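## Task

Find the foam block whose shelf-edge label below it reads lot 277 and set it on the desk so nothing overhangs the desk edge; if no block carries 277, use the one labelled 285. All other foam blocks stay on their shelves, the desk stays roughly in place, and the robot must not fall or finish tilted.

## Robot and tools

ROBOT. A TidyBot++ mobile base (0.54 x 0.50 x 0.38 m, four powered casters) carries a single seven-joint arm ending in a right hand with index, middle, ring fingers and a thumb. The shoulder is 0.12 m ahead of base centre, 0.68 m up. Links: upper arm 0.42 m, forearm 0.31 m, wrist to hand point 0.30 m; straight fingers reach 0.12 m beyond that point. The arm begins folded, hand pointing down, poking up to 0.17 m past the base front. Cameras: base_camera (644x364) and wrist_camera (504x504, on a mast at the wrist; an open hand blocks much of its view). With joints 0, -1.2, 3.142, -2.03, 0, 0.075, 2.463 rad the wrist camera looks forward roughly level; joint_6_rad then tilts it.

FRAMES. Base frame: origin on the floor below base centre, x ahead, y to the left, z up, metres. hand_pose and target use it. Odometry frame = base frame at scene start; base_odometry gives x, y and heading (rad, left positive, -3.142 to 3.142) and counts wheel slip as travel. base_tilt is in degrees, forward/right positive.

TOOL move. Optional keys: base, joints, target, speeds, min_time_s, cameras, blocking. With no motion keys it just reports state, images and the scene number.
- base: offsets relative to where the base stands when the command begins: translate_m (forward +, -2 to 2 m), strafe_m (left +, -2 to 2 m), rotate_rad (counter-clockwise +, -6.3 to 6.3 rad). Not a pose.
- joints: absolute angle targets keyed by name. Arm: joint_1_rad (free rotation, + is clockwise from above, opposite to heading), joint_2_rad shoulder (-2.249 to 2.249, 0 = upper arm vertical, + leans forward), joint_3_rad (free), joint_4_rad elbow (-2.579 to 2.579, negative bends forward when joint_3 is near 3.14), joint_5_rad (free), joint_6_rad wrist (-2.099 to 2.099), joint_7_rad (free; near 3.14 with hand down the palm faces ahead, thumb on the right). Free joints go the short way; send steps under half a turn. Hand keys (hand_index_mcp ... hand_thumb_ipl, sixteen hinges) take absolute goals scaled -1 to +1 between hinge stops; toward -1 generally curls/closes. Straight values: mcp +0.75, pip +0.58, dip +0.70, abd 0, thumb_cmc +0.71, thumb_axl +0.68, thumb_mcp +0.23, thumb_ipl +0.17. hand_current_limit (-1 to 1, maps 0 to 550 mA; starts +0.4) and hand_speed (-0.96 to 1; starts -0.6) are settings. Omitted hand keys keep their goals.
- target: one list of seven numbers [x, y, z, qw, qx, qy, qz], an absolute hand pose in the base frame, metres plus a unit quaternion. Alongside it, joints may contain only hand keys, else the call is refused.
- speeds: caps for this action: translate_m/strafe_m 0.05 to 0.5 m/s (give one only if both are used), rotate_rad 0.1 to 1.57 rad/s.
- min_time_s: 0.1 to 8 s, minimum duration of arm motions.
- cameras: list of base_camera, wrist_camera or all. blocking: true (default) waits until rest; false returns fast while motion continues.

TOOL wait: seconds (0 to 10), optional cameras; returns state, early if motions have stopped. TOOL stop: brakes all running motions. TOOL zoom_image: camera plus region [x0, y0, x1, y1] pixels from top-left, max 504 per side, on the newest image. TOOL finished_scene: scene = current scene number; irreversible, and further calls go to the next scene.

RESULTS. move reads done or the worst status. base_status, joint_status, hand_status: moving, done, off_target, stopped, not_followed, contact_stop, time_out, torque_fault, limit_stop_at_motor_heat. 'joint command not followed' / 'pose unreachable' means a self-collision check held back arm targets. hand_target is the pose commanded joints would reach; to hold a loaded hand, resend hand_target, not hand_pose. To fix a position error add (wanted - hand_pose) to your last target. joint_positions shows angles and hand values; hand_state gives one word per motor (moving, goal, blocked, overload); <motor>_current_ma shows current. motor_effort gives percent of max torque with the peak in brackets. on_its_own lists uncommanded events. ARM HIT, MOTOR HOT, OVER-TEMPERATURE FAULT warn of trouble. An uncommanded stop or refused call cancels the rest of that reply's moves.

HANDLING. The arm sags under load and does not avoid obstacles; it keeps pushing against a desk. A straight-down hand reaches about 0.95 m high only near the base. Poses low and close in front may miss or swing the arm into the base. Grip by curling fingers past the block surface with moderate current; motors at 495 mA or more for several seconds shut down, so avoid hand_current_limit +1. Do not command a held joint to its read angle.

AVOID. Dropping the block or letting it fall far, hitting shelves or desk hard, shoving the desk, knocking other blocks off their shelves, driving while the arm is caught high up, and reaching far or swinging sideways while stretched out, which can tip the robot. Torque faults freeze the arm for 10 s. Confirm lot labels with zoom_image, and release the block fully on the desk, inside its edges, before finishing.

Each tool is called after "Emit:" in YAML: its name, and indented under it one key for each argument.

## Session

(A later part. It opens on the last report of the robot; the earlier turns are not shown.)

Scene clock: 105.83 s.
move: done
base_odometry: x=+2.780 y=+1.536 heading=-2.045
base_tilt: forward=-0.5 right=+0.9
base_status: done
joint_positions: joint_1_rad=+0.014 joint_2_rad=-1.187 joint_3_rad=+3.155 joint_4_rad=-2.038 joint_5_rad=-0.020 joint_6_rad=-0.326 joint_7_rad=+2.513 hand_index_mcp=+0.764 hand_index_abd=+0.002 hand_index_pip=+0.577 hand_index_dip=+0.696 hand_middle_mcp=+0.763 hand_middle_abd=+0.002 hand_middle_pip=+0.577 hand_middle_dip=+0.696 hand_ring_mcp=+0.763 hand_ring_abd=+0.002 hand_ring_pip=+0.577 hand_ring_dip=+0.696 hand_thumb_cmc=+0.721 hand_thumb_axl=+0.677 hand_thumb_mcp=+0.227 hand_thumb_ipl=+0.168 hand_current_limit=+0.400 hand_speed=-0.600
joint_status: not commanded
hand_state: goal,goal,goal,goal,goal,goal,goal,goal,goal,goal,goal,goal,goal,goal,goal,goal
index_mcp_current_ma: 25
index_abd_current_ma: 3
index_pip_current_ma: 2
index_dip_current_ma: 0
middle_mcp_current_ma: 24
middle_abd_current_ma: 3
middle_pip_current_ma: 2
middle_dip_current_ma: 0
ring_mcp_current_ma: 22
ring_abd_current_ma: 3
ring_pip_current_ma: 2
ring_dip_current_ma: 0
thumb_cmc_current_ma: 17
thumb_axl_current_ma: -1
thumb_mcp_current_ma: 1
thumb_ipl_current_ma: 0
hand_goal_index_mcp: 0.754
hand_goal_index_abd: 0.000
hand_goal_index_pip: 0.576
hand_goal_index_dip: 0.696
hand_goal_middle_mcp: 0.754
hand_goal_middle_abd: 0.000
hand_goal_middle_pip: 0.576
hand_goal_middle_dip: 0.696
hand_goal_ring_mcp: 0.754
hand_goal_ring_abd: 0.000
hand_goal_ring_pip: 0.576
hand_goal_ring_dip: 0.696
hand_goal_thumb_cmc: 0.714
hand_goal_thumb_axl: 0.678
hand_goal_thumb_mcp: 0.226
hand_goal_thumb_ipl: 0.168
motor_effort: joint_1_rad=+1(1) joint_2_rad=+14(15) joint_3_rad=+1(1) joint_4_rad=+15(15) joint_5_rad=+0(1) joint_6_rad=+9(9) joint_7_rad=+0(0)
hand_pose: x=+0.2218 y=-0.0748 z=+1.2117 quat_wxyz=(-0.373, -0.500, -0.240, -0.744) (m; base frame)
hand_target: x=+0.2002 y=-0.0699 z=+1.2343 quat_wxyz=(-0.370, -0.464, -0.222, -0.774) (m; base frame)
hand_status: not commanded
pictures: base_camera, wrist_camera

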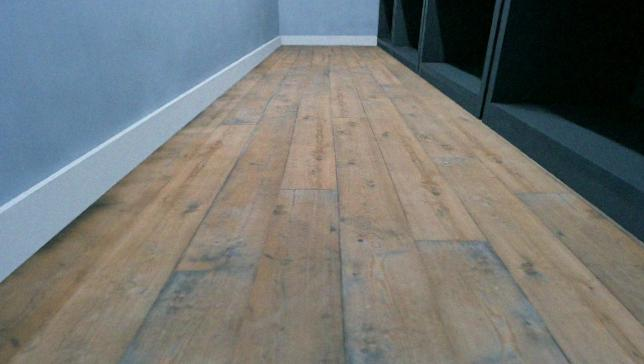

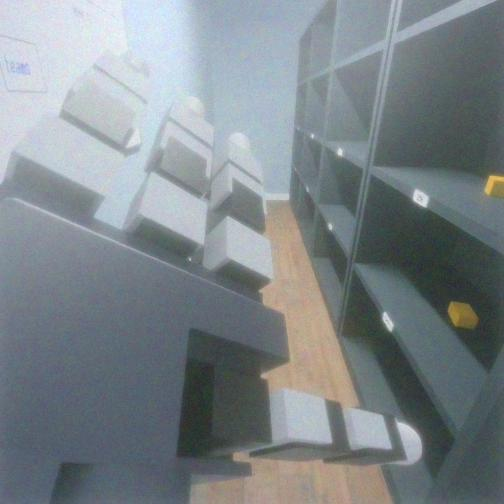

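Emit:
zoom_image:
  camera: "wrist_camera"
  region: [370, 150, 470, 250]

Emit:
zoom_image:
  camera: "wrist_camera"
  region: [340, 270, 440, 370]

Emit:
zoom_image:
  camera: "wrist_camera"
  region: [280, 100, 400, 250]

Emit:
move:
  base: {"translate_m":0.55,"strafe_m":-0.02,"rotate_rad":-0.025}
  joints: {"joint_6_rad":-0.65,"joint_1_rad":0.6}
  cameras: ["all"]

Emit:
zoom_image:
  camera: "wrist_camera"
  region: [250, 50, 454, 254]

Emit:
zoom_image:
  camera: "wrist_camera"
  region: [250, 200, 454, 404]

Scaled by 5.040 from the camera's 504x504 image, which has a finer 720x720 frame.

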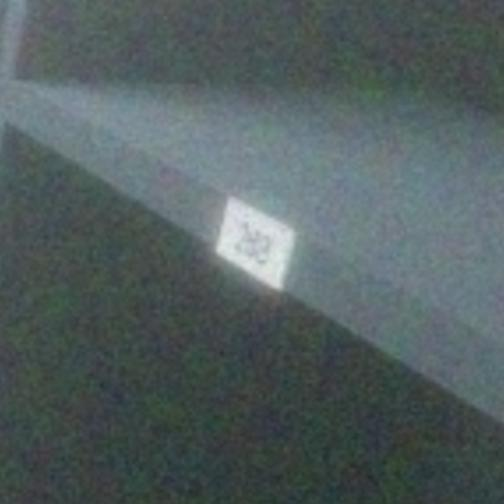

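Scaled by 5.040 from the camera's 504x504 image, which has a finer 720x720 frame.

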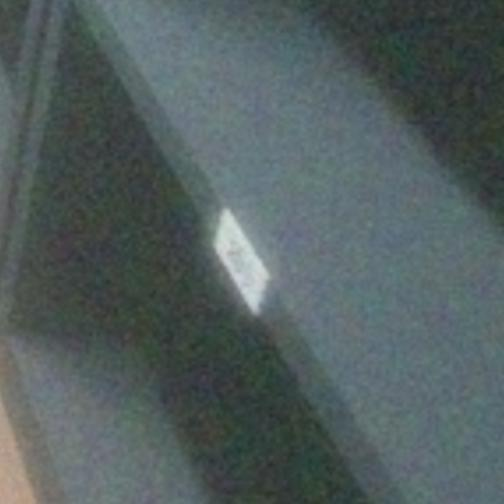

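Scaled by 3.360 from the camera's 504x504 image, which has a finer 720x720 frame.

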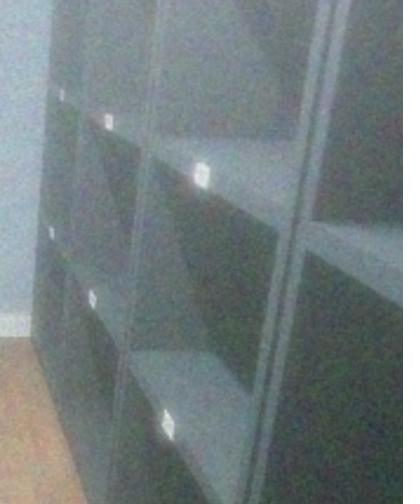

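Scene clock: 114.50 s.
move: done
base_odometry: x=+2.511 y=+1.056 heading=-2.070
base_tilt: forward=-0.5 right=+0.9
base_status: done
joint_positions: joint_1_rad=+0.579 joint_2_rad=-1.188 joint_3_rad=+3.155 joint_4_rad=-2.038 joint_5_rad=-0.020 joint_6_rad=-0.568 joint_7_rad=+2.513 hand_index_mcp=+0.764 hand_index_abd=+0.002 hand_index_pip=+0.577 hand_index_dip=+0.696 hand_middle_mcp=+0.763 hand_middle_abd=+0.002 hand_middle_pip=+0.577 hand_middle_dip=+0.696 hand_ring_mcp=+0.763 hand_ring_abd=+0.002 hand_ring_pip=+0.577 hand_ring_dip=+0.696 hand_thumb_cmc=+0.721 hand_thumb_axl=+0.677 hand_thumb_mcp=+0.227 hand_thumb_ipl=+0.168 hand_current_limit=+0.400 hand_speed=-0.600
joint_status: all done
hand_state: goal,goal,goal,goal,goal,goal,goal,goal,goal,goal,goal,goal,goal,goal,goal,goal
index_mcp_current_ma: 25
index_abd_current_ma: 3
index_pip_current_ma: 2
index_dip_current_ma: 0
middle_mcp_current_ma: 24
middle_abd_current_ma: 3
middle_pip_current_ma: 2
middle_dip_current_ma: 0
ring_mcp_current_ma: 22
ring_abd_current_ma: 3
ring_pip_current_ma: 2
ring_dip_current_ma: 0
thumb_cmc_current_ma: 17
thumb_axl_current_ma: -1
thumb_mcp_current_ma: 1
thumb_ipl_current_ma: 0
hand_goal_index_mcp: 0.754
hand_goal_index_abd: 0.000
hand_goal_index_pip: 0.576
hand_goal_index_dip: 0.696
hand_goal_middle_mcp: 0.754
hand_goal_middle_abd: 0.000
hand_goal_middle_pip: 0.576
hand_goal_middle_dip: 0.696
hand_goal_ring_mcp: 0.754
hand_goal_ring_abd: 0.000
hand_goal_ring_pip: 0.576
hand_goal_ring_dip: 0.696
hand_goal_thumb_cmc: 0.714
hand_goal_thumb_axl: 0.678
hand_goal_thumb_mcp: 0.226
hand_goal_thumb_ipl: 0.168
motor_effort: joint_1_rad=+0(2) joint_2_rad=+13(18) joint_3_rad=+1(2) joint_4_rad=+15(16) joint_5_rad=+0(1) joint_6_rad=+9(10) joint_7_rad=+0(1)
hand_pose: x=+0.1937 y=-0.1339 z=+1.1457 quat_wxyz=(-0.514, -0.641, -0.110, -0.559) (m; base frame)
hand_target: x=+0.1912 y=-0.1341 z=+1.1255 quat_wxyz=(-0.501, -0.667, -0.098, -0.542) (m; base frame)
hand_status: not commanded
pictures: base_camera, wrist_camera

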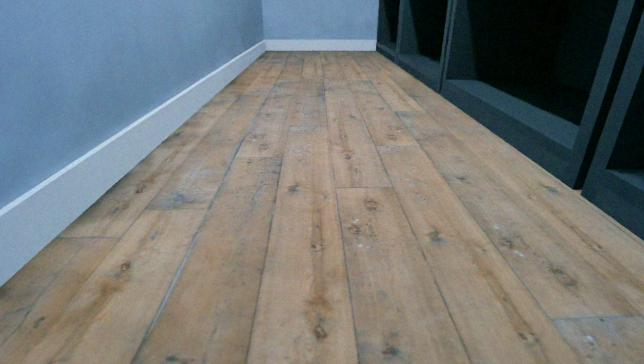

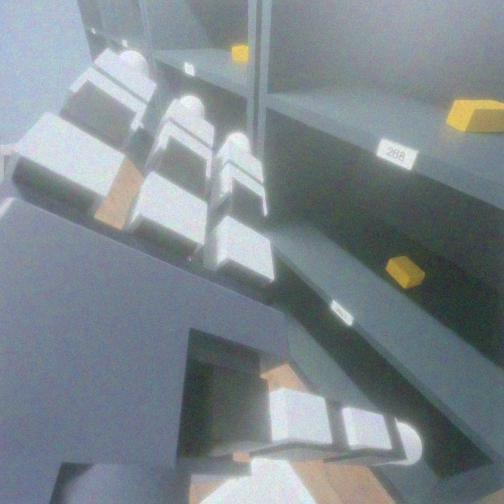

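Scaled by 2.471 from the camera's 504x504 image, which has a finer 720x720 frame.

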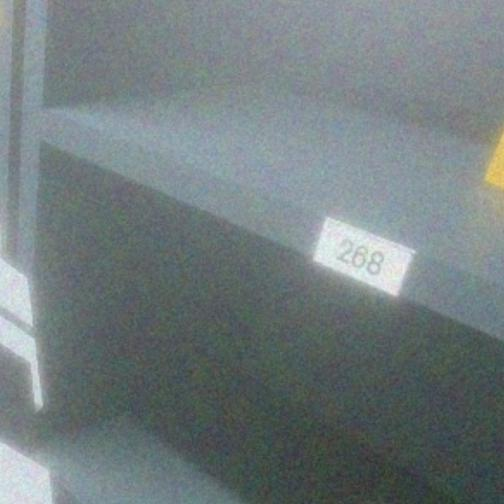

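Scaled by 2.471 from the camera's 504x504 image, which has a finer 720x720 frame.

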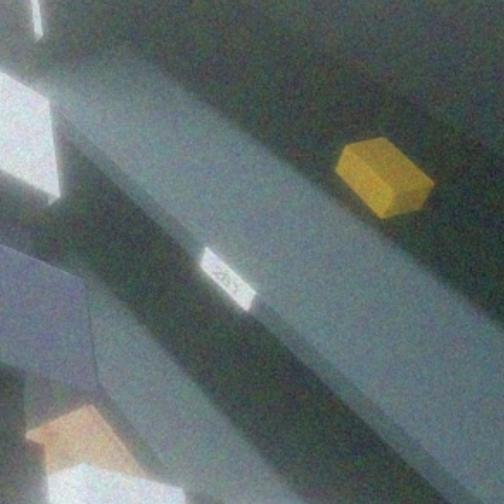

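Emit:
zoom_image:
  camera: "wrist_camera"
  region: [315, 285, 375, 345]

Emit:
move:
  base: {"translate_m":0.8,"strafe_m":-0.02}
  cameras: ["all"]

Emit:
zoom_image:
  camera: "wrist_camera"
  region: [330, 80, 430, 180]

Emit:
zoom_image:
  camera: "wrist_camera"
  region: [300, 260, 380, 340]

Scaled by 8.400 from the camera's 504x504 image, which has a finer 720x720 frame.

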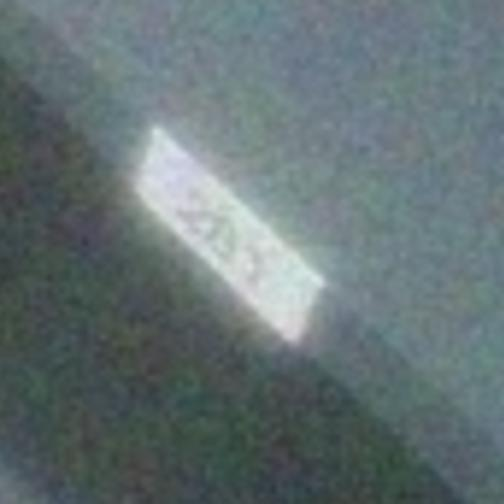

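Scene clock: 120.23 s.
move: done
base_odometry: x=+2.110 y=+0.363 heading=-2.071
base_tilt: forward=-0.5 right=+0.9
base_status: done
joint_positions: joint_1_rad=+0.579 joint_2_rad=-1.188 joint_3_rad=+3.155 joint_4_rad=-2.038 joint_5_rad=-0.020 joint_6_rad=-0.570 joint_7_rad=+2.513 hand_index_mcp=+0.764 hand_index_abd=+0.002 hand_index_pip=+0.577 hand_index_dip=+0.696 hand_middle_mcp=+0.763 hand_middle_abd=+0.002 hand_middle_pip=+0.577 hand_middle_dip=+0.696 hand_ring_mcp=+0.763 hand_ring_abd=+0.002 hand_ring_pip=+0.577 hand_ring_dip=+0.696 hand_thumb_cmc=+0.721 hand_thumb_axl=+0.677 hand_thumb_mcp=+0.227 hand_thumb_ipl=+0.168 hand_current_limit=+0.400 hand_speed=-0.600
joint_status: not commanded
hand_state: goal,goal,goal,goal,goal,goal,goal,goal,goal,goal,goal,goal,goal,goal,goal,goal
index_mcp_current_ma: 25
index_abd_current_ma: 3
index_pip_current_ma: 2
index_dip_current_ma: 0
middle_mcp_current_ma: 24
middle_abd_current_ma: 3
middle_pip_current_ma: 2
middle_dip_current_ma: 0
ring_mcp_current_ma: 22
ring_abd_current_ma: 3
ring_pip_current_ma: 2
ring_dip_current_ma: 0
thumb_cmc_current_ma: 17
thumb_axl_current_ma: -1
thumb_mcp_current_ma: 1
thumb_ipl_current_ma: 0
hand_goal_index_mcp: 0.754
hand_goal_index_abd: 0.000
hand_goal_index_pip: 0.576
hand_goal_index_dip: 0.696
hand_goal_middle_mcp: 0.754
hand_goal_middle_abd: 0.000
hand_goal_middle_pip: 0.576
hand_goal_middle_dip: 0.696
hand_goal_ring_mcp: 0.754
hand_goal_ring_abd: 0.000
hand_goal_ring_pip: 0.576
hand_goal_ring_dip: 0.696
hand_goal_thumb_cmc: 0.714
hand_goal_thumb_axl: 0.678
hand_goal_thumb_mcp: 0.226
hand_goal_thumb_ipl: 0.168
motor_effort: joint_1_rad=+0(1) joint_2_rad=+14(16) joint_3_rad=+1(2) joint_4_rad=+14(16) joint_5_rad=+0(1) joint_6_rad=+9(10) joint_7_rad=+0(1)
hand_pose: x=+0.1938 y=-0.1340 z=+1.1450 quat_wxyz=(-0.514, -0.642, -0.110, -0.558) (m; base frame)
hand_target: x=+0.1912 y=-0.1341 z=+1.1255 quat_wxyz=(-0.501, -0.667, -0.098, -0.542) (m; base frame)
hand_status: not commanded
pictures: base_camera, wrist_camera

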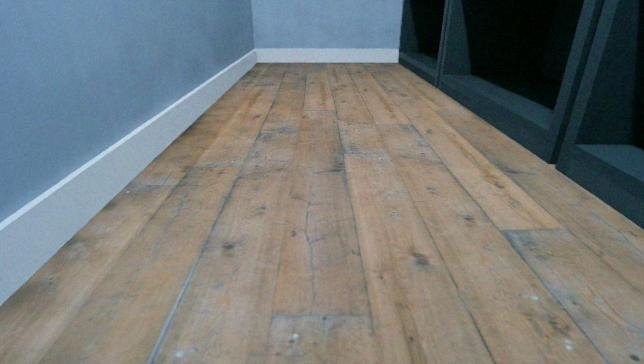

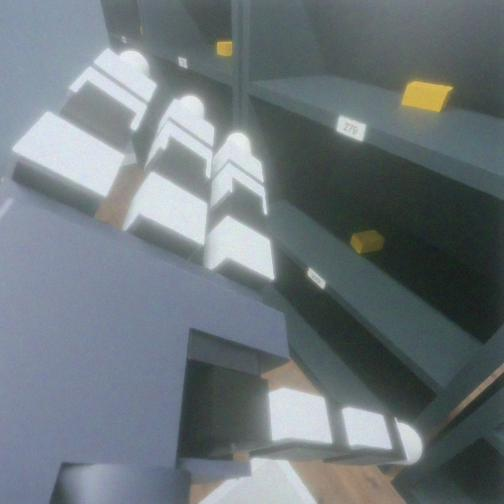

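Scaled by 5.040 from the camera's 504x504 image, which has a finer 720x720 frame.

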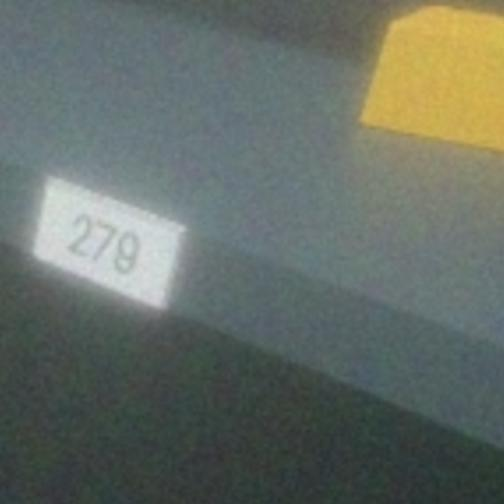

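Scaled by 6.300 from the camera's 504x504 image, which has a finer 720x720 frame.

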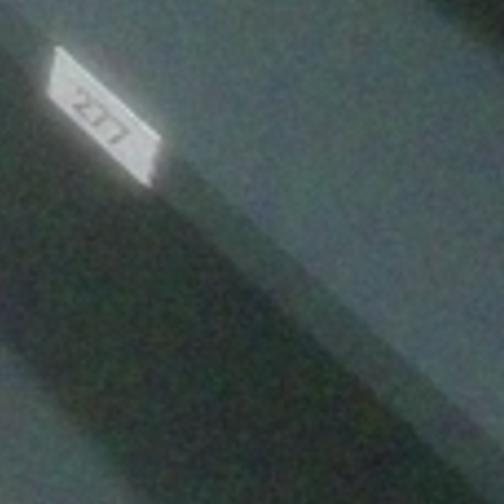

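Emit:
move:
  base: {"translate_m":0.5}
  joints: {"joint_1_rad":0.0}

Emit:
move:
  base: {"rotate_rad":-1.55}
  speeds: {"rotate_rad":1.0}
  joints: {"joint_1_rad":-0.35,"joint_6_rad":-0.9}
  cameras: ["all"]

Emit:
zoom_image:
  camera: "wrist_camera"
  region: [250, 100, 404, 254]

Scene clock: 140.77 s.
move: done
base_odometry: x=+1.870 y=-0.076 heading=-2.071
base_tilt: forward=-0.5 right=+0.9
base_status: done
joint_positions: joint_1_rad=+0.024 joint_2_rad=-1.188 joint_3_rad=+3.155 joint_4_rad=-2.038 joint_5_rad=-0.020 joint_6_rad=-0.571 joint_7_rad=+2.513 hand_index_mcp=+0.764 hand_index_abd=+0.002 hand_index_pip=+0.577 hand_index_dip=+0.696 hand_middle_mcp=+0.763 hand_middle_abd=+0.002 hand_middle_pip=+0.577 hand_middle_dip=+0.696 hand_ring_mcp=+0.763 hand_ring_abd=+0.002 hand_ring_pip=+0.577 hand_ring_dip=+0.696 hand_thumb_cmc=+0.721 hand_thumb_axl=+0.677 hand_thumb_mcp=+0.227 hand_thumb_ipl=+0.168 hand_current_limit=+0.400 hand_speed=-0.600
joint_status: all done
hand_state: goal,goal,goal,goal,goal,goal,goal,goal,goal,goal,goal,goal,goal,goal,goal,goal
index_mcp_current_ma: 25
index_abd_current_ma: 3
index_pip_current_ma: 2
index_dip_current_ma: 0
middle_mcp_current_ma: 24
middle_abd_current_ma: 3
middle_pip_current_ma: 2
middle_dip_current_ma: 0
ring_mcp_current_ma: 22
ring_abd_current_ma: 3
ring_pip_current_ma: 2
ring_dip_current_ma: 0
thumb_cmc_current_ma: 17
thumb_axl_current_ma: -1
thumb_mcp_current_ma: 1
thumb_ipl_current_ma: 0
hand_goal_index_mcp: 0.754
hand_goal_index_abd: 0.000
hand_goal_index_pip: 0.576
hand_goal_index_dip: 0.696
hand_goal_middle_mcp: 0.754
hand_goal_middle_abd: 0.000
hand_goal_middle_pip: 0.576
hand_goal_middle_dip: 0.696
hand_goal_ring_mcp: 0.754
hand_goal_ring_abd: 0.000
hand_goal_ring_pip: 0.576
hand_goal_ring_dip: 0.696
hand_goal_thumb_cmc: 0.714
hand_goal_thumb_axl: 0.678
hand_goal_thumb_mcp: 0.226
hand_goal_thumb_ipl: 0.168
motor_effort: joint_1_rad=+1(3) joint_2_rad=+13(16) joint_3_rad=+1(1) joint_4_rad=+15(16) joint_5_rad=+0(1) joint_6_rad=+9(10) joint_7_rad=+0(1)
hand_pose: x=+0.2532 y=-0.0745 z=+1.1447 quat_wxyz=(-0.341, -0.588, -0.282, -0.677) (m; base frame)
hand_target: x=+0.2543 y=-0.0699 z=+1.1255 quat_wxyz=(-0.319, -0.608, -0.291, -0.666) (m; base frame)
hand_status: not commanded
pictures: none

Scene clock: 143.27 s.
move: done
base_odometry: x=+1.870 y=-0.076 heading=+2.663
base_tilt: forward=-0.5 right=+0.9
base_status: done
joint_positions: joint_1_rad=-0.326 joint_2_rad=-1.188 joint_3_rad=+3.155 joint_4_rad=-2.038 joint_5_rad=-0.020 joint_6_rad=-0.817 joint_7_rad=+2.513 hand_index_mcp=+0.764 hand_index_abd=+0.002 hand_index_pip=+0.577 hand_index_dip=+0.696 hand_middle_mcp=+0.763 hand_middle_abd=+0.002 hand_middle_pip=+0.577 hand_middle_dip=+0.696 hand_ring_mcp=+0.763 hand_ring_abd=+0.002 hand_ring_pip=+0.577 hand_ring_dip=+0.696 hand_thumb_cmc=+0.721 hand_thumb_axl=+0.677 hand_thumb_mcp=+0.227 hand_thumb_ipl=+0.168 hand_current_limit=+0.400 hand_speed=-0.600
joint_status: all done
hand_state: goal,goal,goal,goal,goal,goal,goal,goal,goal,goal,goal,goal,goal,goal,goal,goal
index_mcp_current_ma: 25
index_abd_current_ma: 3
index_pip_current_ma: 2
index_dip_current_ma: 0
middle_mcp_current_ma: 24
middle_abd_current_ma: 3
middle_pip_current_ma: 2
middle_dip_current_ma: 0
ring_mcp_current_ma: 22
ring_abd_current_ma: 3
ring_pip_current_ma: 2
ring_dip_current_ma: 0
thumb_cmc_current_ma: 17
thumb_axl_current_ma: -1
thumb_mcp_current_ma: 1
thumb_ipl_current_ma: 0
hand_goal_index_mcp: 0.754
hand_goal_index_abd: 0.000
hand_goal_index_pip: 0.576
hand_goal_index_dip: 0.696
hand_goal_middle_mcp: 0.754
hand_goal_middle_abd: 0.000
hand_goal_middle_pip: 0.576
hand_goal_middle_dip: 0.696
hand_goal_ring_mcp: 0.754
hand_goal_ring_abd: 0.000
hand_goal_ring_pip: 0.576
hand_goal_ring_dip: 0.696
hand_goal_thumb_cmc: 0.714
hand_goal_thumb_axl: 0.678
hand_goal_thumb_mcp: 0.226
hand_goal_thumb_ipl: 0.168
motor_effort: joint_1_rad=+0(2) joint_2_rad=+13(15) joint_3_rad=+1(2) joint_4_rad=+15(16) joint_5_rad=+0(1) joint_6_rad=+10(10) joint_7_rad=+0(1)
hand_pose: x=+0.2847 y=-0.0168 z=+1.0711 quat_wxyz=(-0.191, -0.600, -0.433, -0.645) (m; base frame)
hand_target: x=+0.2798 y=-0.0157 z=+1.0499 quat_wxyz=(-0.174, -0.619, -0.443, -0.625) (m; base frame)
hand_status: not commanded
pictures: base_camera, wrist_camera

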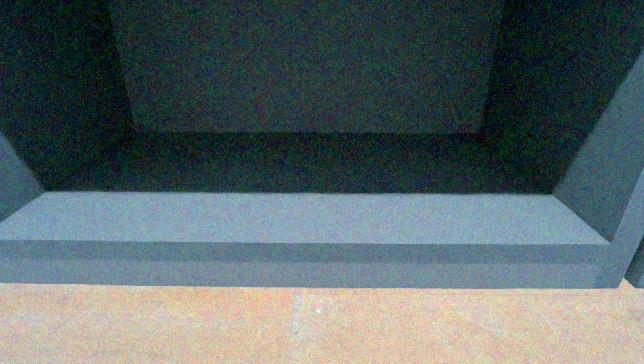

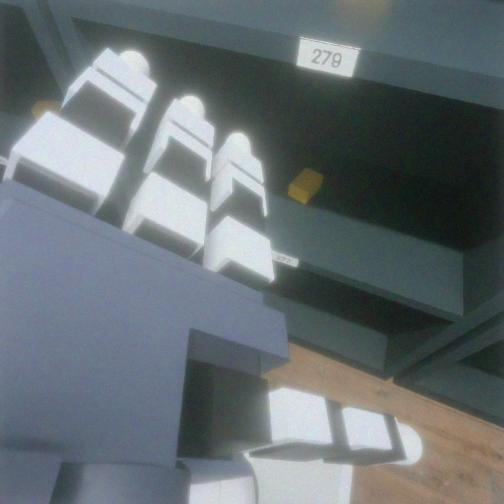

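Scaled by 3.273 from the camera's 504x504 image, which has a finer 720x720 frame.

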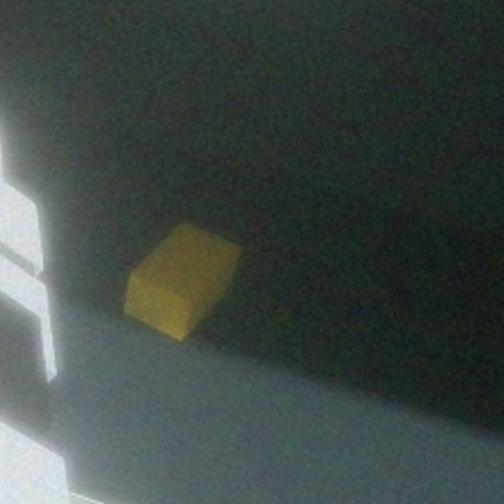

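Emit:
move:
  base: {"translate_m":0.13,"strafe_m":0.17}
  speeds: {"translate_m":0.2}
  joints: {"joint_1_rad":-0.05}
  cameras: ["all"]

Emit:
zoom_image:
  camera: "wrist_camera"
  region: [250, 100, 404, 254]

Emit:
zoom_image:
  camera: "wrist_camera"
  region: [250, 0, 504, 254]

Scene clock: 176.27 s.
move: done
base_odometry: x=+1.677 y=-0.167 heading=+2.662
base_tilt: forward=-0.5 right=+0.9
base_status: done
joint_positions: joint_1_rad=-0.073 joint_2_rad=-1.189 joint_3_rad=+3.155 joint_4_rad=-2.037 joint_5_rad=-0.020 joint_6_rad=-0.818 joint_7_rad=+2.512 hand_index_mcp=+0.764 hand_index_abd=+0.002 hand_index_pip=+0.577 hand_index_dip=+0.696 hand_middle_mcp=+0.763 hand_middle_abd=+0.002 hand_middle_pip=+0.577 hand_middle_dip=+0.696 hand_ring_mcp=+0.763 hand_ring_abd=+0.002 hand_ring_pip=+0.577 hand_ring_dip=+0.696 hand_thumb_cmc=+0.721 hand_thumb_axl=+0.677 hand_thumb_mcp=+0.227 hand_thumb_ipl=+0.168 hand_current_limit=+0.400 hand_speed=-0.600
joint_status: all done
hand_state: goal,goal,goal,goal,goal,goal,goal,goal,goal,goal,goal,goal,goal,goal,goal,goal
index_mcp_current_ma: 25
index_abd_current_ma: 3
index_pip_current_ma: 2
index_dip_current_ma: 0
middle_mcp_current_ma: 24
middle_abd_current_ma: 3
middle_pip_current_ma: 2
middle_dip_current_ma: 0
ring_mcp_current_ma: 22
ring_abd_current_ma: 3
ring_pip_current_ma: 2
ring_dip_current_ma: 0
thumb_cmc_current_ma: 17
thumb_axl_current_ma: -1
thumb_mcp_current_ma: 1
thumb_ipl_current_ma: 0
hand_goal_index_mcp: 0.754
hand_goal_index_abd: 0.000
hand_goal_index_pip: 0.576
hand_goal_index_dip: 0.696
hand_goal_middle_mcp: 0.754
hand_goal_middle_abd: 0.000
hand_goal_middle_pip: 0.576
hand_goal_middle_dip: 0.696
hand_goal_ring_mcp: 0.754
hand_goal_ring_abd: 0.000
hand_goal_ring_pip: 0.576
hand_goal_ring_dip: 0.696
hand_goal_thumb_cmc: 0.714
hand_goal_thumb_axl: 0.678
hand_goal_thumb_mcp: 0.226
hand_goal_thumb_ipl: 0.168
motor_effort: joint_1_rad=+1(3) joint_2_rad=+13(17) joint_3_rad=+1(2) joint_4_rad=+15(16) joint_5_rad=+0(1) joint_6_rad=+9(10) joint_7_rad=+0(1)
hand_pose: x=+0.2752 y=-0.0578 z=+1.0709 quat_wxyz=(-0.271, -0.650, -0.354, -0.615) (m; base frame)
hand_target: x=+0.2680 y=-0.0625 z=+1.0499 quat_wxyz=(-0.265, -0.678, -0.345, -0.592) (m; base frame)
hand_status: not commanded
pictures: base_camera, wrist_camera

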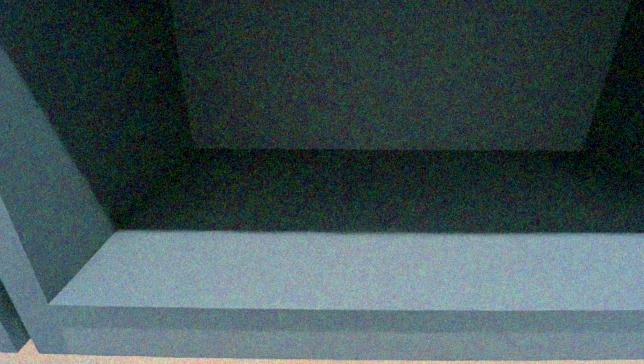

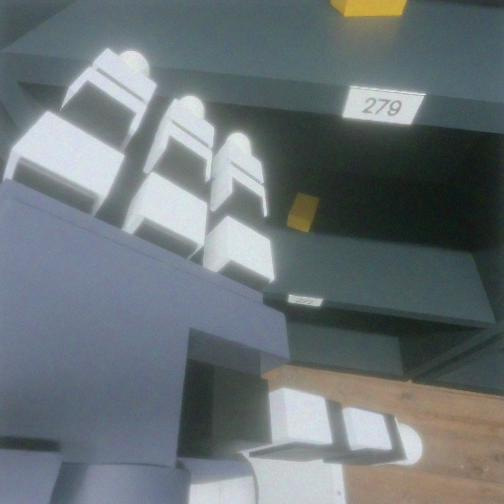

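Scaled by 3.273 from the camera's 504x504 image, which has a finer 720x720 frame.

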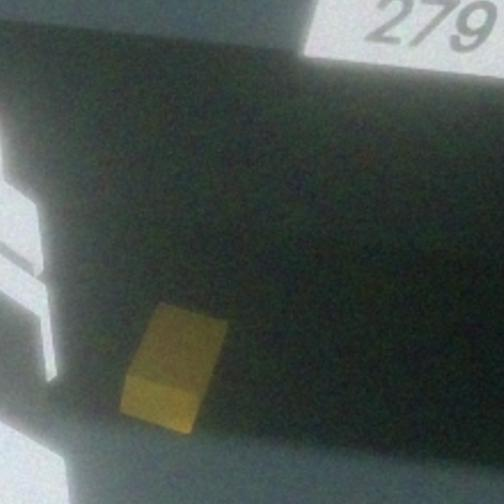

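Scaled by 1.984 from the camera's 504x504 image, which has a finer 720x720 frame.

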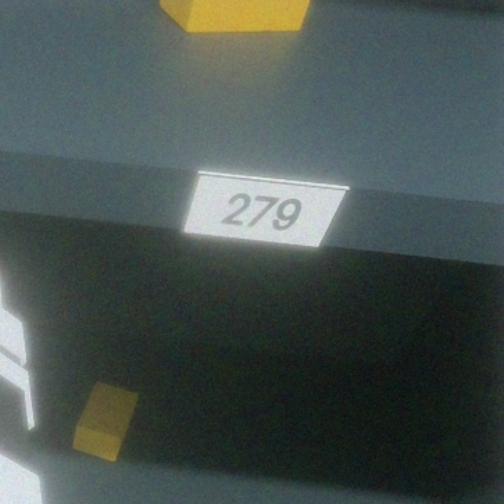

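Emit:
zoom_image:
  camera: "wrist_camera"
  region: [275, 270, 335, 330]

Scaled by 8.400 from the camera's 504x504 image, which has a finer 720x720 frame.

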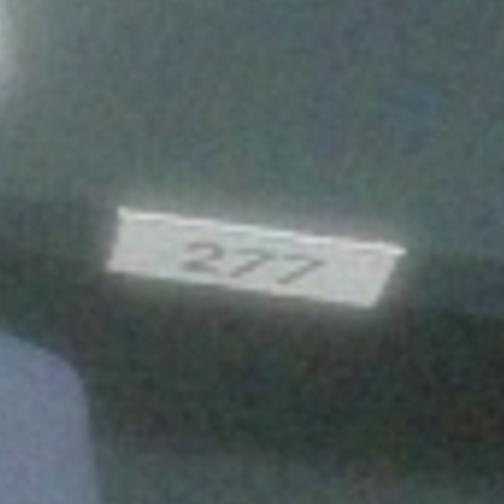

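Emit:
move:
  base: {"translate_m":-0.165,"strafe_m":0.0095}
  speeds: {"translate_m":0.2}
  joints: {"joint_1_rad":0.2,"joint_2_rad":-0.6,"joint_4_rad":-1.3,"joint_6_rad":-0.6}
  min_time_s: 2

Emit:
move:
  joints: {"joint_7_rad":0.0,"hand_index_mcp":0.45,"hand_index_pip":0.212,"hand_index_dip":0.406,"hand_middle_mcp":0.45,"hand_middle_pip":0.212,"hand_middle_dip":0.406,"hand_thumb_cmc":-0.571,"hand_thumb_mcp":0.07,"hand_thumb_ipl":0.168}
  cameras: ["all"]

Scene clock: 214.80 s.
move: done
base_odometry: x=+1.819 y=-0.252 heading=+2.662
base_tilt: forward=-0.5 right=+0.9
base_status: done
joint_positions: joint_1_rad=+0.173 joint_2_rad=-0.621 joint_3_rad=+3.155 joint_4_rad=-1.318 joint_5_rad=-0.020 joint_6_rad=-0.686 joint_7_rad=+2.512 hand_index_mcp=+0.764 hand_index_abd=+0.002 hand_index_pip=+0.577 hand_index_dip=+0.696 hand_middle_mcp=+0.763 hand_middle_abd=+0.002 hand_middle_pip=+0.577 hand_middle_dip=+0.696 hand_ring_mcp=+0.763 hand_ring_abd=+0.002 hand_ring_pip=+0.577 hand_ring_dip=+0.696 hand_thumb_cmc=+0.721 hand_thumb_axl=+0.677 hand_thumb_mcp=+0.227 hand_thumb_ipl=+0.168 hand_current_limit=+0.400 hand_speed=-0.600
joint_status: all done
hand_state: goal,goal,goal,goal,goal,goal,goal,goal,goal,goal,goal,goal,goal,goal,goal,goal
index_mcp_current_ma: 25
index_abd_current_ma: 3
index_pip_current_ma: 2
index_dip_current_ma: 0
middle_mcp_current_ma: 24
middle_abd_current_ma: 3
middle_pip_current_ma: 2
middle_dip_current_ma: 0
ring_mcp_current_ma: 22
ring_abd_current_ma: 3
ring_pip_current_ma: 2
ring_dip_current_ma: 0
thumb_cmc_current_ma: 17
thumb_axl_current_ma: -1
thumb_mcp_current_ma: 1
thumb_ipl_current_ma: 0
hand_goal_index_mcp: 0.754
hand_goal_index_abd: 0.000
hand_goal_index_pip: 0.576
hand_goal_index_dip: 0.696
hand_goal_middle_mcp: 0.754
hand_goal_middle_abd: 0.000
hand_goal_middle_pip: 0.576
hand_goal_middle_dip: 0.696
hand_goal_ring_mcp: 0.754
hand_goal_ring_abd: 0.000
hand_goal_ring_pip: 0.576
hand_goal_ring_dip: 0.696
hand_goal_thumb_cmc: 0.714
hand_goal_thumb_axl: 0.678
hand_goal_thumb_mcp: 0.226
hand_goal_thumb_ipl: 0.168
motor_effort: joint_1_rad=+0(2) joint_2_rad=+5(15) joint_3_rad=+1(2) joint_4_rad=+13(17) joint_5_rad=+0(1) joint_6_rad=+9(10) joint_7_rad=+0(1)
hand_pose: x=+0.3463 y=-0.1131 z=+1.3744 quat_wxyz=(-0.400, -0.594, -0.233, -0.658) (m; base frame)
hand_target: x=+0.3418 y=-0.1165 z=+1.4002 quat_wxyz=(-0.414, -0.569, -0.205, -0.680) (m; base frame)
hand_status: not commanded
pictures: none

Scene clock: 217.67 s.
move: done
base_odometry: x=+1.819 y=-0.252 heading=+2.662
base_tilt: forward=-0.5 right=+0.9
base_status: not commanded
joint_positions: joint_1_rad=+0.174 joint_2_rad=-0.621 joint_3_rad=+3.155 joint_4_rad=-1.317 joint_5_rad=-0.020 joint_6_rad=-0.684 joint_7_rad=+0.049 hand_index_mcp=+0.443 hand_index_abd=+0.002 hand_index_pip=+0.213 hand_index_dip=+0.408 hand_middle_mcp=+0.443 hand_middle_abd=+0.002 hand_middle_pip=+0.213 hand_middle_dip=+0.409 hand_ring_mcp=+0.747 hand_ring_abd=+0.002 hand_ring_pip=+0.576 hand_ring_dip=+0.696 hand_thumb_cmc=-0.567 hand_thumb_axl=+0.677 hand_thumb_mcp=+0.075 hand_thumb_ipl=+0.168 hand_current_limit=+0.400 hand_speed=-0.600
joint_status: all done
hand_state: goal,goal,goal,goal,goal,goal,goal,goal,goal,goal,goal,goal,goal,goal,goal,goal
index_mcp_current_ma: -19
index_abd_current_ma: 3
index_pip_current_ma: 1
index_dip_current_ma: 4
middle_mcp_current_ma: -17
middle_abd_current_ma: 3
middle_pip_current_ma: 1
middle_dip_current_ma: 5
ring_mcp_current_ma: -17
ring_abd_current_ma: 3
ring_pip_current_ma: 0
ring_dip_current_ma: 0
thumb_cmc_current_ma: 5
thumb_axl_current_ma: -1
thumb_mcp_current_ma: 14
thumb_ipl_current_ma: 0
hand_goal_index_mcp: 0.450
hand_goal_index_abd: 0.000
hand_goal_index_pip: 0.212
hand_goal_index_dip: 0.406
hand_goal_middle_mcp: 0.450
hand_goal_middle_abd: 0.000
hand_goal_middle_pip: 0.212
hand_goal_middle_dip: 0.406
hand_goal_ring_mcp: 0.754
hand_goal_ring_abd: 0.000
hand_goal_ring_pip: 0.576
hand_goal_ring_dip: 0.696
hand_goal_thumb_cmc: -0.570
hand_goal_thumb_axl: 0.678
hand_goal_thumb_mcp: 0.070
hand_goal_thumb_ipl: 0.168
motor_effort: joint_1_rad=+0(1) joint_2_rad=+4(6) joint_3_rad=+1(1) joint_4_rad=+13(14) joint_5_rad=+0(1) joint_6_rad=+9(10) joint_7_rad=+0(1)
hand_pose: x=+0.3873 y=-0.0291 z=+1.2385 quat_wxyz=(+0.488, -0.416, +0.482, -0.597) (m; base frame)
hand_target: x=+0.3963 y=-0.0319 z=+1.2683 quat_wxyz=(+0.504, -0.383, +0.469, -0.616) (m; base frame)
hand_status: not commanded
pictures: base_camera, wrist_camera

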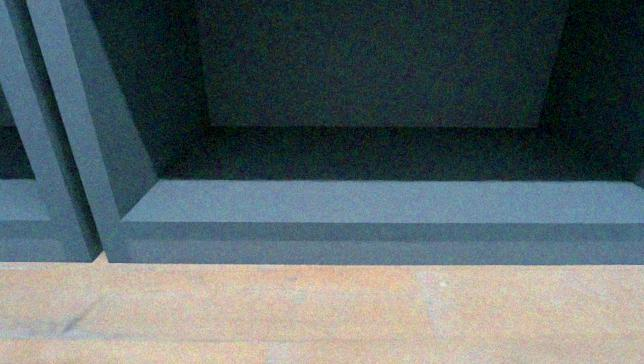

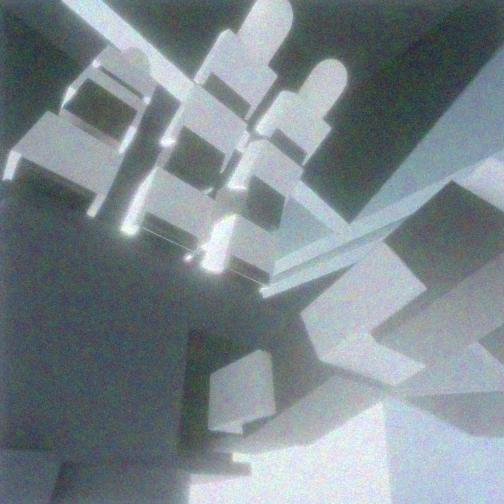

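Emit:
move:
  joints: {"joint_1_rad":0.36,"joint_4_rad":-2.43,"joint_6_rad":0.0}
  min_time_s: 2.5
  cameras: ["wrist_camera"]

Scene clock: 226.60 s.
move: done
base_odometry: x=+1.819 y=-0.252 heading=+2.662
base_tilt: forward=-0.5 right=+0.9
base_status: not commanded
joint_positions: joint_1_rad=+0.333 joint_2_rad=-0.620 joint_3_rad=+3.155 joint_4_rad=-2.411 joint_5_rad=-0.020 joint_6_rad=-0.086 joint_7_rad=+0.048 hand_index_mcp=+0.442 hand_index_abd=+0.002 hand_index_pip=+0.213 hand_index_dip=+0.408 hand_middle_mcp=+0.443 hand_middle_abd=+0.002 hand_middle_pip=+0.213 hand_middle_dip=+0.409 hand_ring_mcp=+0.747 hand_ring_abd=+0.002 hand_ring_pip=+0.576 hand_ring_dip=+0.696 hand_thumb_cmc=-0.568 hand_thumb_axl=+0.677 hand_thumb_mcp=+0.072 hand_thumb_ipl=+0.168 hand_current_limit=+0.400 hand_speed=-0.600
joint_status: all done
hand_state: goal,goal,goal,goal,goal,goal,goal,goal,goal,goal,goal,goal,goal,goal,goal,goal
index_mcp_current_ma: -19
index_abd_current_ma: 3
index_pip_current_ma: 1
index_dip_current_ma: 4
middle_mcp_current_ma: -18
middle_abd_current_ma: 3
middle_pip_current_ma: 1
middle_dip_current_ma: 5
ring_mcp_current_ma: -19
ring_abd_current_ma: 3
ring_pip_current_ma: 0
ring_dip_current_ma: 0
thumb_cmc_current_ma: 5
thumb_axl_current_ma: -1
thumb_mcp_current_ma: 5
thumb_ipl_current_ma: 0
hand_goal_index_mcp: 0.450
hand_goal_index_abd: 0.000
hand_goal_index_pip: 0.212
hand_goal_index_dip: 0.406
hand_goal_middle_mcp: 0.450
hand_goal_middle_abd: 0.000
hand_goal_middle_pip: 0.212
hand_goal_middle_dip: 0.406
hand_goal_ring_mcp: 0.754
hand_goal_ring_abd: 0.000
hand_goal_ring_pip: 0.576
hand_goal_ring_dip: 0.696
hand_goal_thumb_cmc: -0.570
hand_goal_thumb_axl: 0.678
hand_goal_thumb_mcp: 0.070
hand_goal_thumb_ipl: 0.168
motor_effort: joint_1_rad=+0(1) joint_2_rad=+0(6) joint_3_rad=+1(1) joint_4_rad=+18(20) joint_5_rad=+1(1) joint_6_rad=+9(11) joint_7_rad=+0(1)
hand_pose: x=+0.4314 y=-0.0893 z=+0.7837 quat_wxyz=(+0.337, -0.472, +0.654, -0.486) (m; base frame)
hand_target: x=+0.4418 y=-0.0959 z=+0.7891 quat_wxyz=(+0.347, -0.451, +0.652, -0.501) (m; base frame)
hand_status: not commanded
pictures: wrist_camera

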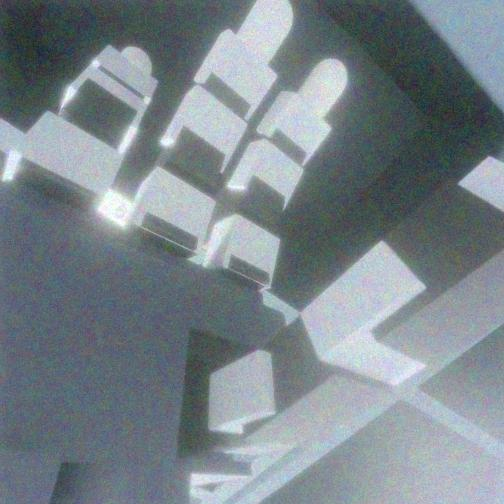

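Emit:
move:
  joints: {"joint_1_rad":0.37,"joint_2_rad":0.12,"joint_4_rad":-2.48,"joint_6_rad":0.78}
  min_time_s: 3
  cameras: ["all"]

Scene clock: 237.03 s.
move: done
base_odometry: x=+1.819 y=-0.252 heading=+2.662
base_tilt: forward=-0.5 right=+0.9
base_status: not commanded
joint_positions: joint_1_rad=+0.343 joint_2_rad=+0.095 joint_3_rad=+3.155 joint_4_rad=-2.460 joint_5_rad=-0.020 joint_6_rad=+0.694 joint_7_rad=+0.048 hand_index_mcp=+0.442 hand_index_abd=+0.002 hand_index_pip=+0.213 hand_index_dip=+0.408 hand_middle_mcp=+0.443 hand_middle_abd=+0.002 hand_middle_pip=+0.213 hand_middle_dip=+0.409 hand_ring_mcp=+0.747 hand_ring_abd=+0.002 hand_ring_pip=+0.576 hand_ring_dip=+0.696 hand_thumb_cmc=-0.568 hand_thumb_axl=+0.677 hand_thumb_mcp=+0.072 hand_thumb_ipl=+0.168 hand_current_limit=+0.400 hand_speed=-0.600
joint_status: all done
hand_state: goal,goal,goal,goal,goal,goal,goal,goal,goal,goal,goal,goal,goal,goal,goal,goal
index_mcp_current_ma: -19
index_abd_current_ma: 3
index_pip_current_ma: 1
index_dip_current_ma: 4
middle_mcp_current_ma: -18
middle_abd_current_ma: 3
middle_pip_current_ma: 1
middle_dip_current_ma: 5
ring_mcp_current_ma: -19
ring_abd_current_ma: 3
ring_pip_current_ma: 0
ring_dip_current_ma: 0
thumb_cmc_current_ma: 5
thumb_axl_current_ma: -1
thumb_mcp_current_ma: 5
thumb_ipl_current_ma: 0
hand_goal_index_mcp: 0.450
hand_goal_index_abd: 0.000
hand_goal_index_pip: 0.212
hand_goal_index_dip: 0.406
hand_goal_middle_mcp: 0.450
hand_goal_middle_abd: 0.000
hand_goal_middle_pip: 0.212
hand_goal_middle_dip: 0.406
hand_goal_ring_mcp: 0.754
hand_goal_ring_abd: 0.000
hand_goal_ring_pip: 0.576
hand_goal_ring_dip: 0.696
hand_goal_thumb_cmc: -0.570
hand_goal_thumb_axl: 0.678
hand_goal_thumb_mcp: 0.070
hand_goal_thumb_ipl: 0.168
motor_effort: joint_1_rad=+1(2) joint_2_rad=-15(17) joint_3_rad=+1(1) joint_4_rad=+12(19) joint_5_rad=+1(1) joint_6_rad=+9(10) joint_7_rad=+0(1)
hand_pose: x=+0.5734 y=-0.1508 z=+0.6701 quat_wxyz=(+0.328, -0.466, +0.653, -0.499) (m; base frame)
hand_target: x=+0.5785 y=-0.1526 z=+0.6735 quat_wxyz=(+0.347, -0.446, +0.651, -0.506) (m; base frame)
hand_status: not commanded
pictures: base_camera, wrist_camera

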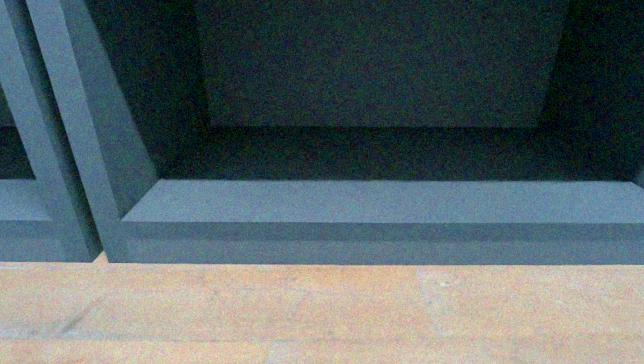

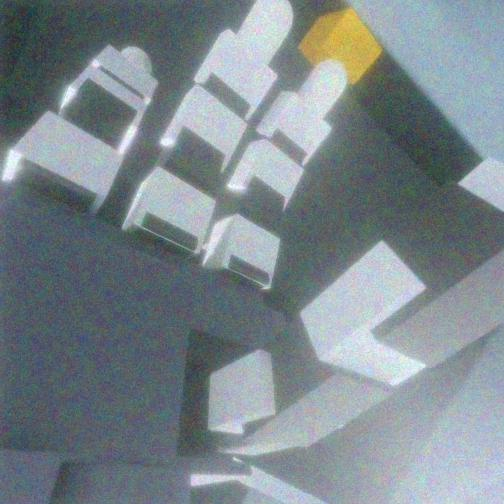

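Emit:
zoom_image:
  camera: "wrist_camera"
  region: [270, 0, 420, 150]

Scaled by 3.360 from the camera's 504x504 image, which has a finer 720x720 frame.

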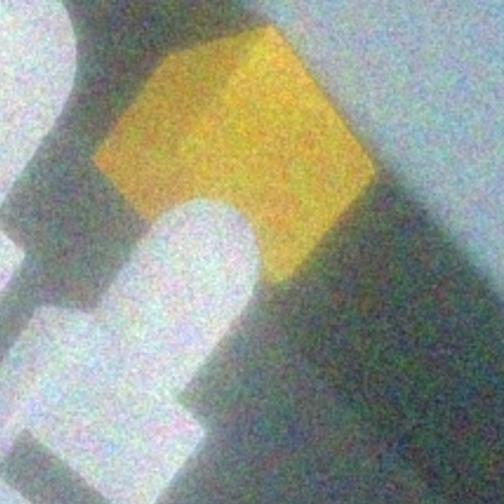

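Emit:
move:
  base: {"translate_m":0.28,"strafe_m":-0.018}
  speeds: {"translate_m":0.12}
  cameras: ["all"]

Scene clock: 271.27 s.
move: done
base_odometry: x=+1.579 y=-0.106 heading=+2.662
base_tilt: forward=-0.5 right=+0.9
base_status: done
joint_positions: joint_1_rad=+0.346 joint_2_rad=+0.100 joint_3_rad=+3.155 joint_4_rad=-2.467 joint_5_rad=-0.020 joint_6_rad=+0.697 joint_7_rad=+0.048 hand_index_mcp=+0.442 hand_index_abd=+0.002 hand_index_pip=+0.213 hand_index_dip=+0.408 hand_middle_mcp=+0.443 hand_middle_abd=+0.002 hand_middle_pip=+0.213 hand_middle_dip=+0.409 hand_ring_mcp=+0.747 hand_ring_abd=+0.002 hand_ring_pip=+0.576 hand_ring_dip=+0.696 hand_thumb_cmc=-0.568 hand_thumb_axl=+0.677 hand_thumb_mcp=+0.072 hand_thumb_ipl=+0.168 hand_current_limit=+0.400 hand_speed=-0.600
joint_status: not commanded
hand_state: goal,goal,goal,goal,goal,goal,goal,goal,goal,goal,goal,goal,goal,goal,goal,goal
index_mcp_current_ma: -19
index_abd_current_ma: 3
index_pip_current_ma: 1
index_dip_current_ma: 4
middle_mcp_current_ma: -18
middle_abd_current_ma: 3
middle_pip_current_ma: 1
middle_dip_current_ma: 5
ring_mcp_current_ma: -19
ring_abd_current_ma: 3
ring_pip_current_ma: 0
ring_dip_current_ma: 0
thumb_cmc_current_ma: 4
thumb_axl_current_ma: -1
thumb_mcp_current_ma: 4
thumb_ipl_current_ma: 0
hand_goal_index_mcp: 0.450
hand_goal_index_abd: 0.000
hand_goal_index_pip: 0.212
hand_goal_index_dip: 0.406
hand_goal_middle_mcp: 0.450
hand_goal_middle_abd: 0.000
hand_goal_middle_pip: 0.212
hand_goal_middle_dip: 0.406
hand_goal_ring_mcp: 0.754
hand_goal_ring_abd: 0.000
hand_goal_ring_pip: 0.576
hand_goal_ring_dip: 0.696
hand_goal_thumb_cmc: -0.570
hand_goal_thumb_axl: 0.678
hand_goal_thumb_mcp: 0.070
hand_goal_thumb_ipl: 0.168
motor_effort: joint_1_rad=+0(1) joint_2_rad=-14(17) joint_3_rad=+0(1) joint_4_rad=+12(13) joint_5_rad=+1(1) joint_6_rad=+9(9) joint_7_rad=+0(1)
hand_pose: x=+0.5709 y=-0.1513 z=+0.6661 quat_wxyz=(+0.325, -0.466, +0.656, -0.497) (m; base frame)
hand_target: x=+0.5785 y=-0.1526 z=+0.6735 quat_wxyz=(+0.347, -0.446, +0.651, -0.506) (m; base frame)
hand_status: not commanded
pictures: base_camera, wrist_camera

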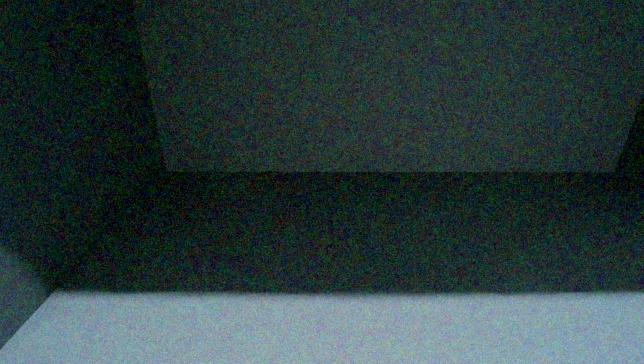

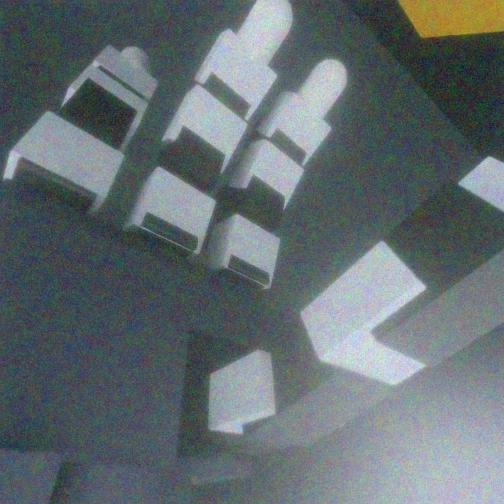

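Emit:
move:
  base: {"translate_m":-0.003,"strafe_m":0.019}
  speeds: {"translate_m":0.1}
  joints: {"joint_1_rad":0.37,"joint_2_rad":0.20,"joint_4_rad":-2.38,"joint_6_rad":0.76}
  min_time_s: 2
  cameras: ["wrist_camera"]

Scene clock: 293.90 s.
move: done
base_odometry: x=+1.572 y=-0.125 heading=+2.662
base_tilt: forward=-0.5 right=+0.9
base_status: done
joint_positions: joint_1_rad=+0.350 joint_2_rad=+0.168 joint_3_rad=+3.155 joint_4_rad=-2.397 joint_5_rad=-0.020 joint_6_rad=+0.698 joint_7_rad=+0.048 hand_index_mcp=+0.442 hand_index_abd=+0.002 hand_index_pip=+0.213 hand_index_dip=+0.408 hand_middle_mcp=+0.443 hand_middle_abd=+0.002 hand_middle_pip=+0.213 hand_middle_dip=+0.409 hand_ring_mcp=+0.746 hand_ring_abd=+0.002 hand_ring_pip=+0.576 hand_ring_dip=+0.696 hand_thumb_cmc=-0.568 hand_thumb_axl=+0.677 hand_thumb_mcp=+0.072 hand_thumb_ipl=+0.168 hand_current_limit=+0.400 hand_speed=-0.600
joint_status: all done
hand_state: goal,goal,goal,goal,goal,goal,goal,goal,goal,goal,goal,goal,goal,goal,goal,goal
index_mcp_current_ma: -19
index_abd_current_ma: 3
index_pip_current_ma: 1
index_dip_current_ma: 4
middle_mcp_current_ma: -18
middle_abd_current_ma: 3
middle_pip_current_ma: 1
middle_dip_current_ma: 5
ring_mcp_current_ma: -19
ring_abd_current_ma: 3
ring_pip_current_ma: 0
ring_dip_current_ma: 0
thumb_cmc_current_ma: 4
thumb_axl_current_ma: -1
thumb_mcp_current_ma: 4
thumb_ipl_current_ma: 0
hand_goal_index_mcp: 0.450
hand_goal_index_abd: 0.000
hand_goal_index_pip: 0.212
hand_goal_index_dip: 0.406
hand_goal_middle_mcp: 0.450
hand_goal_middle_abd: 0.000
hand_goal_middle_pip: 0.212
hand_goal_middle_dip: 0.406
hand_goal_ring_mcp: 0.754
hand_goal_ring_abd: 0.000
hand_goal_ring_pip: 0.576
hand_goal_ring_dip: 0.696
hand_goal_thumb_cmc: -0.570
hand_goal_thumb_axl: 0.678
hand_goal_thumb_mcp: 0.070
hand_goal_thumb_ipl: 0.168
motor_effort: joint_1_rad=+1(2) joint_2_rad=-17(18) joint_3_rad=+1(2) joint_4_rad=+12(13) joint_5_rad=+0(1) joint_6_rad=+9(10) joint_7_rad=+0(1)
hand_pose: x=+0.5978 y=-0.1633 z=+0.6632 quat_wxyz=(+0.325, -0.465, +0.656, -0.499) (m; base frame)
hand_target: x=+0.6145 y=-0.1666 z=+0.6714 quat_wxyz=(+0.347, -0.446, +0.651, -0.507) (m; base frame)
hand_status: not commanded
pictures: wrist_camera

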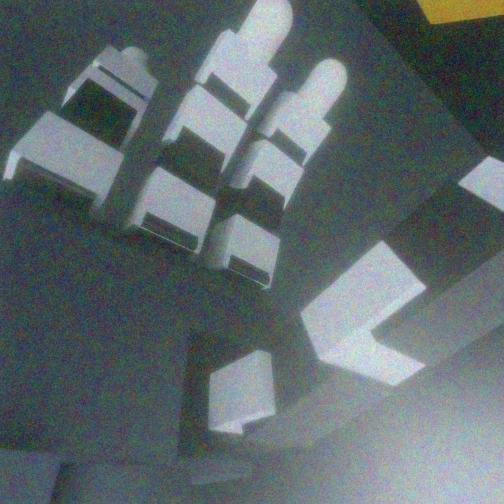

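Emit:
move:
  joints: {"joint_2_rad":0.30,"joint_4_rad":-2.43,"joint_6_rad":0.86}
  min_time_s: 2
  cameras: ["wrist_camera"]

Scene clock: 304.50 s.
move: done
base_odometry: x=+1.572 y=-0.125 heading=+2.662
base_tilt: forward=-0.5 right=+0.9
base_status: not commanded
joint_positions: joint_1_rad=+0.350 joint_2_rad=+0.268 joint_3_rad=+3.155 joint_4_rad=-2.412 joint_5_rad=-0.020 joint_6_rad=+0.775 joint_7_rad=+0.048 hand_index_mcp=+0.442 hand_index_abd=+0.002 hand_index_pip=+0.213 hand_index_dip=+0.408 hand_middle_mcp=+0.443 hand_middle_abd=+0.002 hand_middle_pip=+0.213 hand_middle_dip=+0.409 hand_ring_mcp=+0.746 hand_ring_abd=+0.002 hand_ring_pip=+0.576 hand_ring_dip=+0.696 hand_thumb_cmc=-0.568 hand_thumb_axl=+0.677 hand_thumb_mcp=+0.072 hand_thumb_ipl=+0.168 hand_current_limit=+0.400 hand_speed=-0.600
joint_status: all done
hand_state: goal,goal,goal,goal,goal,goal,goal,goal,goal,goal,goal,goal,goal,goal,goal,goal
index_mcp_current_ma: -19
index_abd_current_ma: 3
index_pip_current_ma: 1
index_dip_current_ma: 4
middle_mcp_current_ma: -18
middle_abd_current_ma: 3
middle_pip_current_ma: 1
middle_dip_current_ma: 5
ring_mcp_current_ma: -19
ring_abd_current_ma: 3
ring_pip_current_ma: 0
ring_dip_current_ma: 0
thumb_cmc_current_ma: 4
thumb_axl_current_ma: -1
thumb_mcp_current_ma: 4
thumb_ipl_current_ma: 0
hand_goal_index_mcp: 0.450
hand_goal_index_abd: 0.000
hand_goal_index_pip: 0.212
hand_goal_index_dip: 0.406
hand_goal_middle_mcp: 0.450
hand_goal_middle_abd: 0.000
hand_goal_middle_pip: 0.212
hand_goal_middle_dip: 0.406
hand_goal_ring_mcp: 0.754
hand_goal_ring_abd: 0.000
hand_goal_ring_pip: 0.576
hand_goal_ring_dip: 0.696
hand_goal_thumb_cmc: -0.570
hand_goal_thumb_axl: 0.678
hand_goal_thumb_mcp: 0.070
hand_goal_thumb_ipl: 0.168
motor_effort: joint_1_rad=+0(1) joint_2_rad=-18(20) joint_3_rad=+0(1) joint_4_rad=+10(13) joint_5_rad=+1(1) joint_6_rad=+9(10) joint_7_rad=+1(1)
hand_pose: x=+0.6003 y=-0.1647 z=+0.6261 quat_wxyz=(+0.315, -0.472, +0.664, -0.487) (m; base frame)
hand_target: x=+0.6060 y=-0.1633 z=+0.6256 quat_wxyz=(+0.335, -0.454, +0.664, -0.490) (m; base frame)
hand_status: not commanded
pictures: wrist_camera

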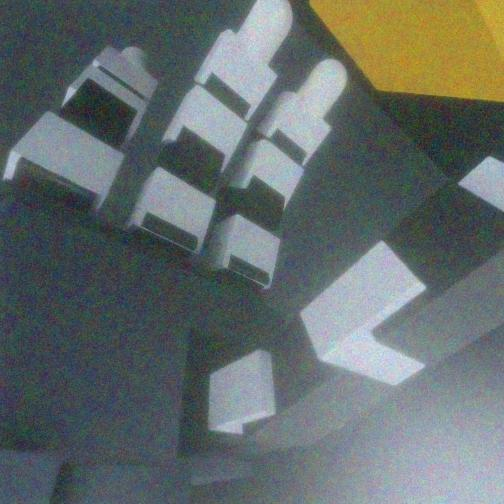

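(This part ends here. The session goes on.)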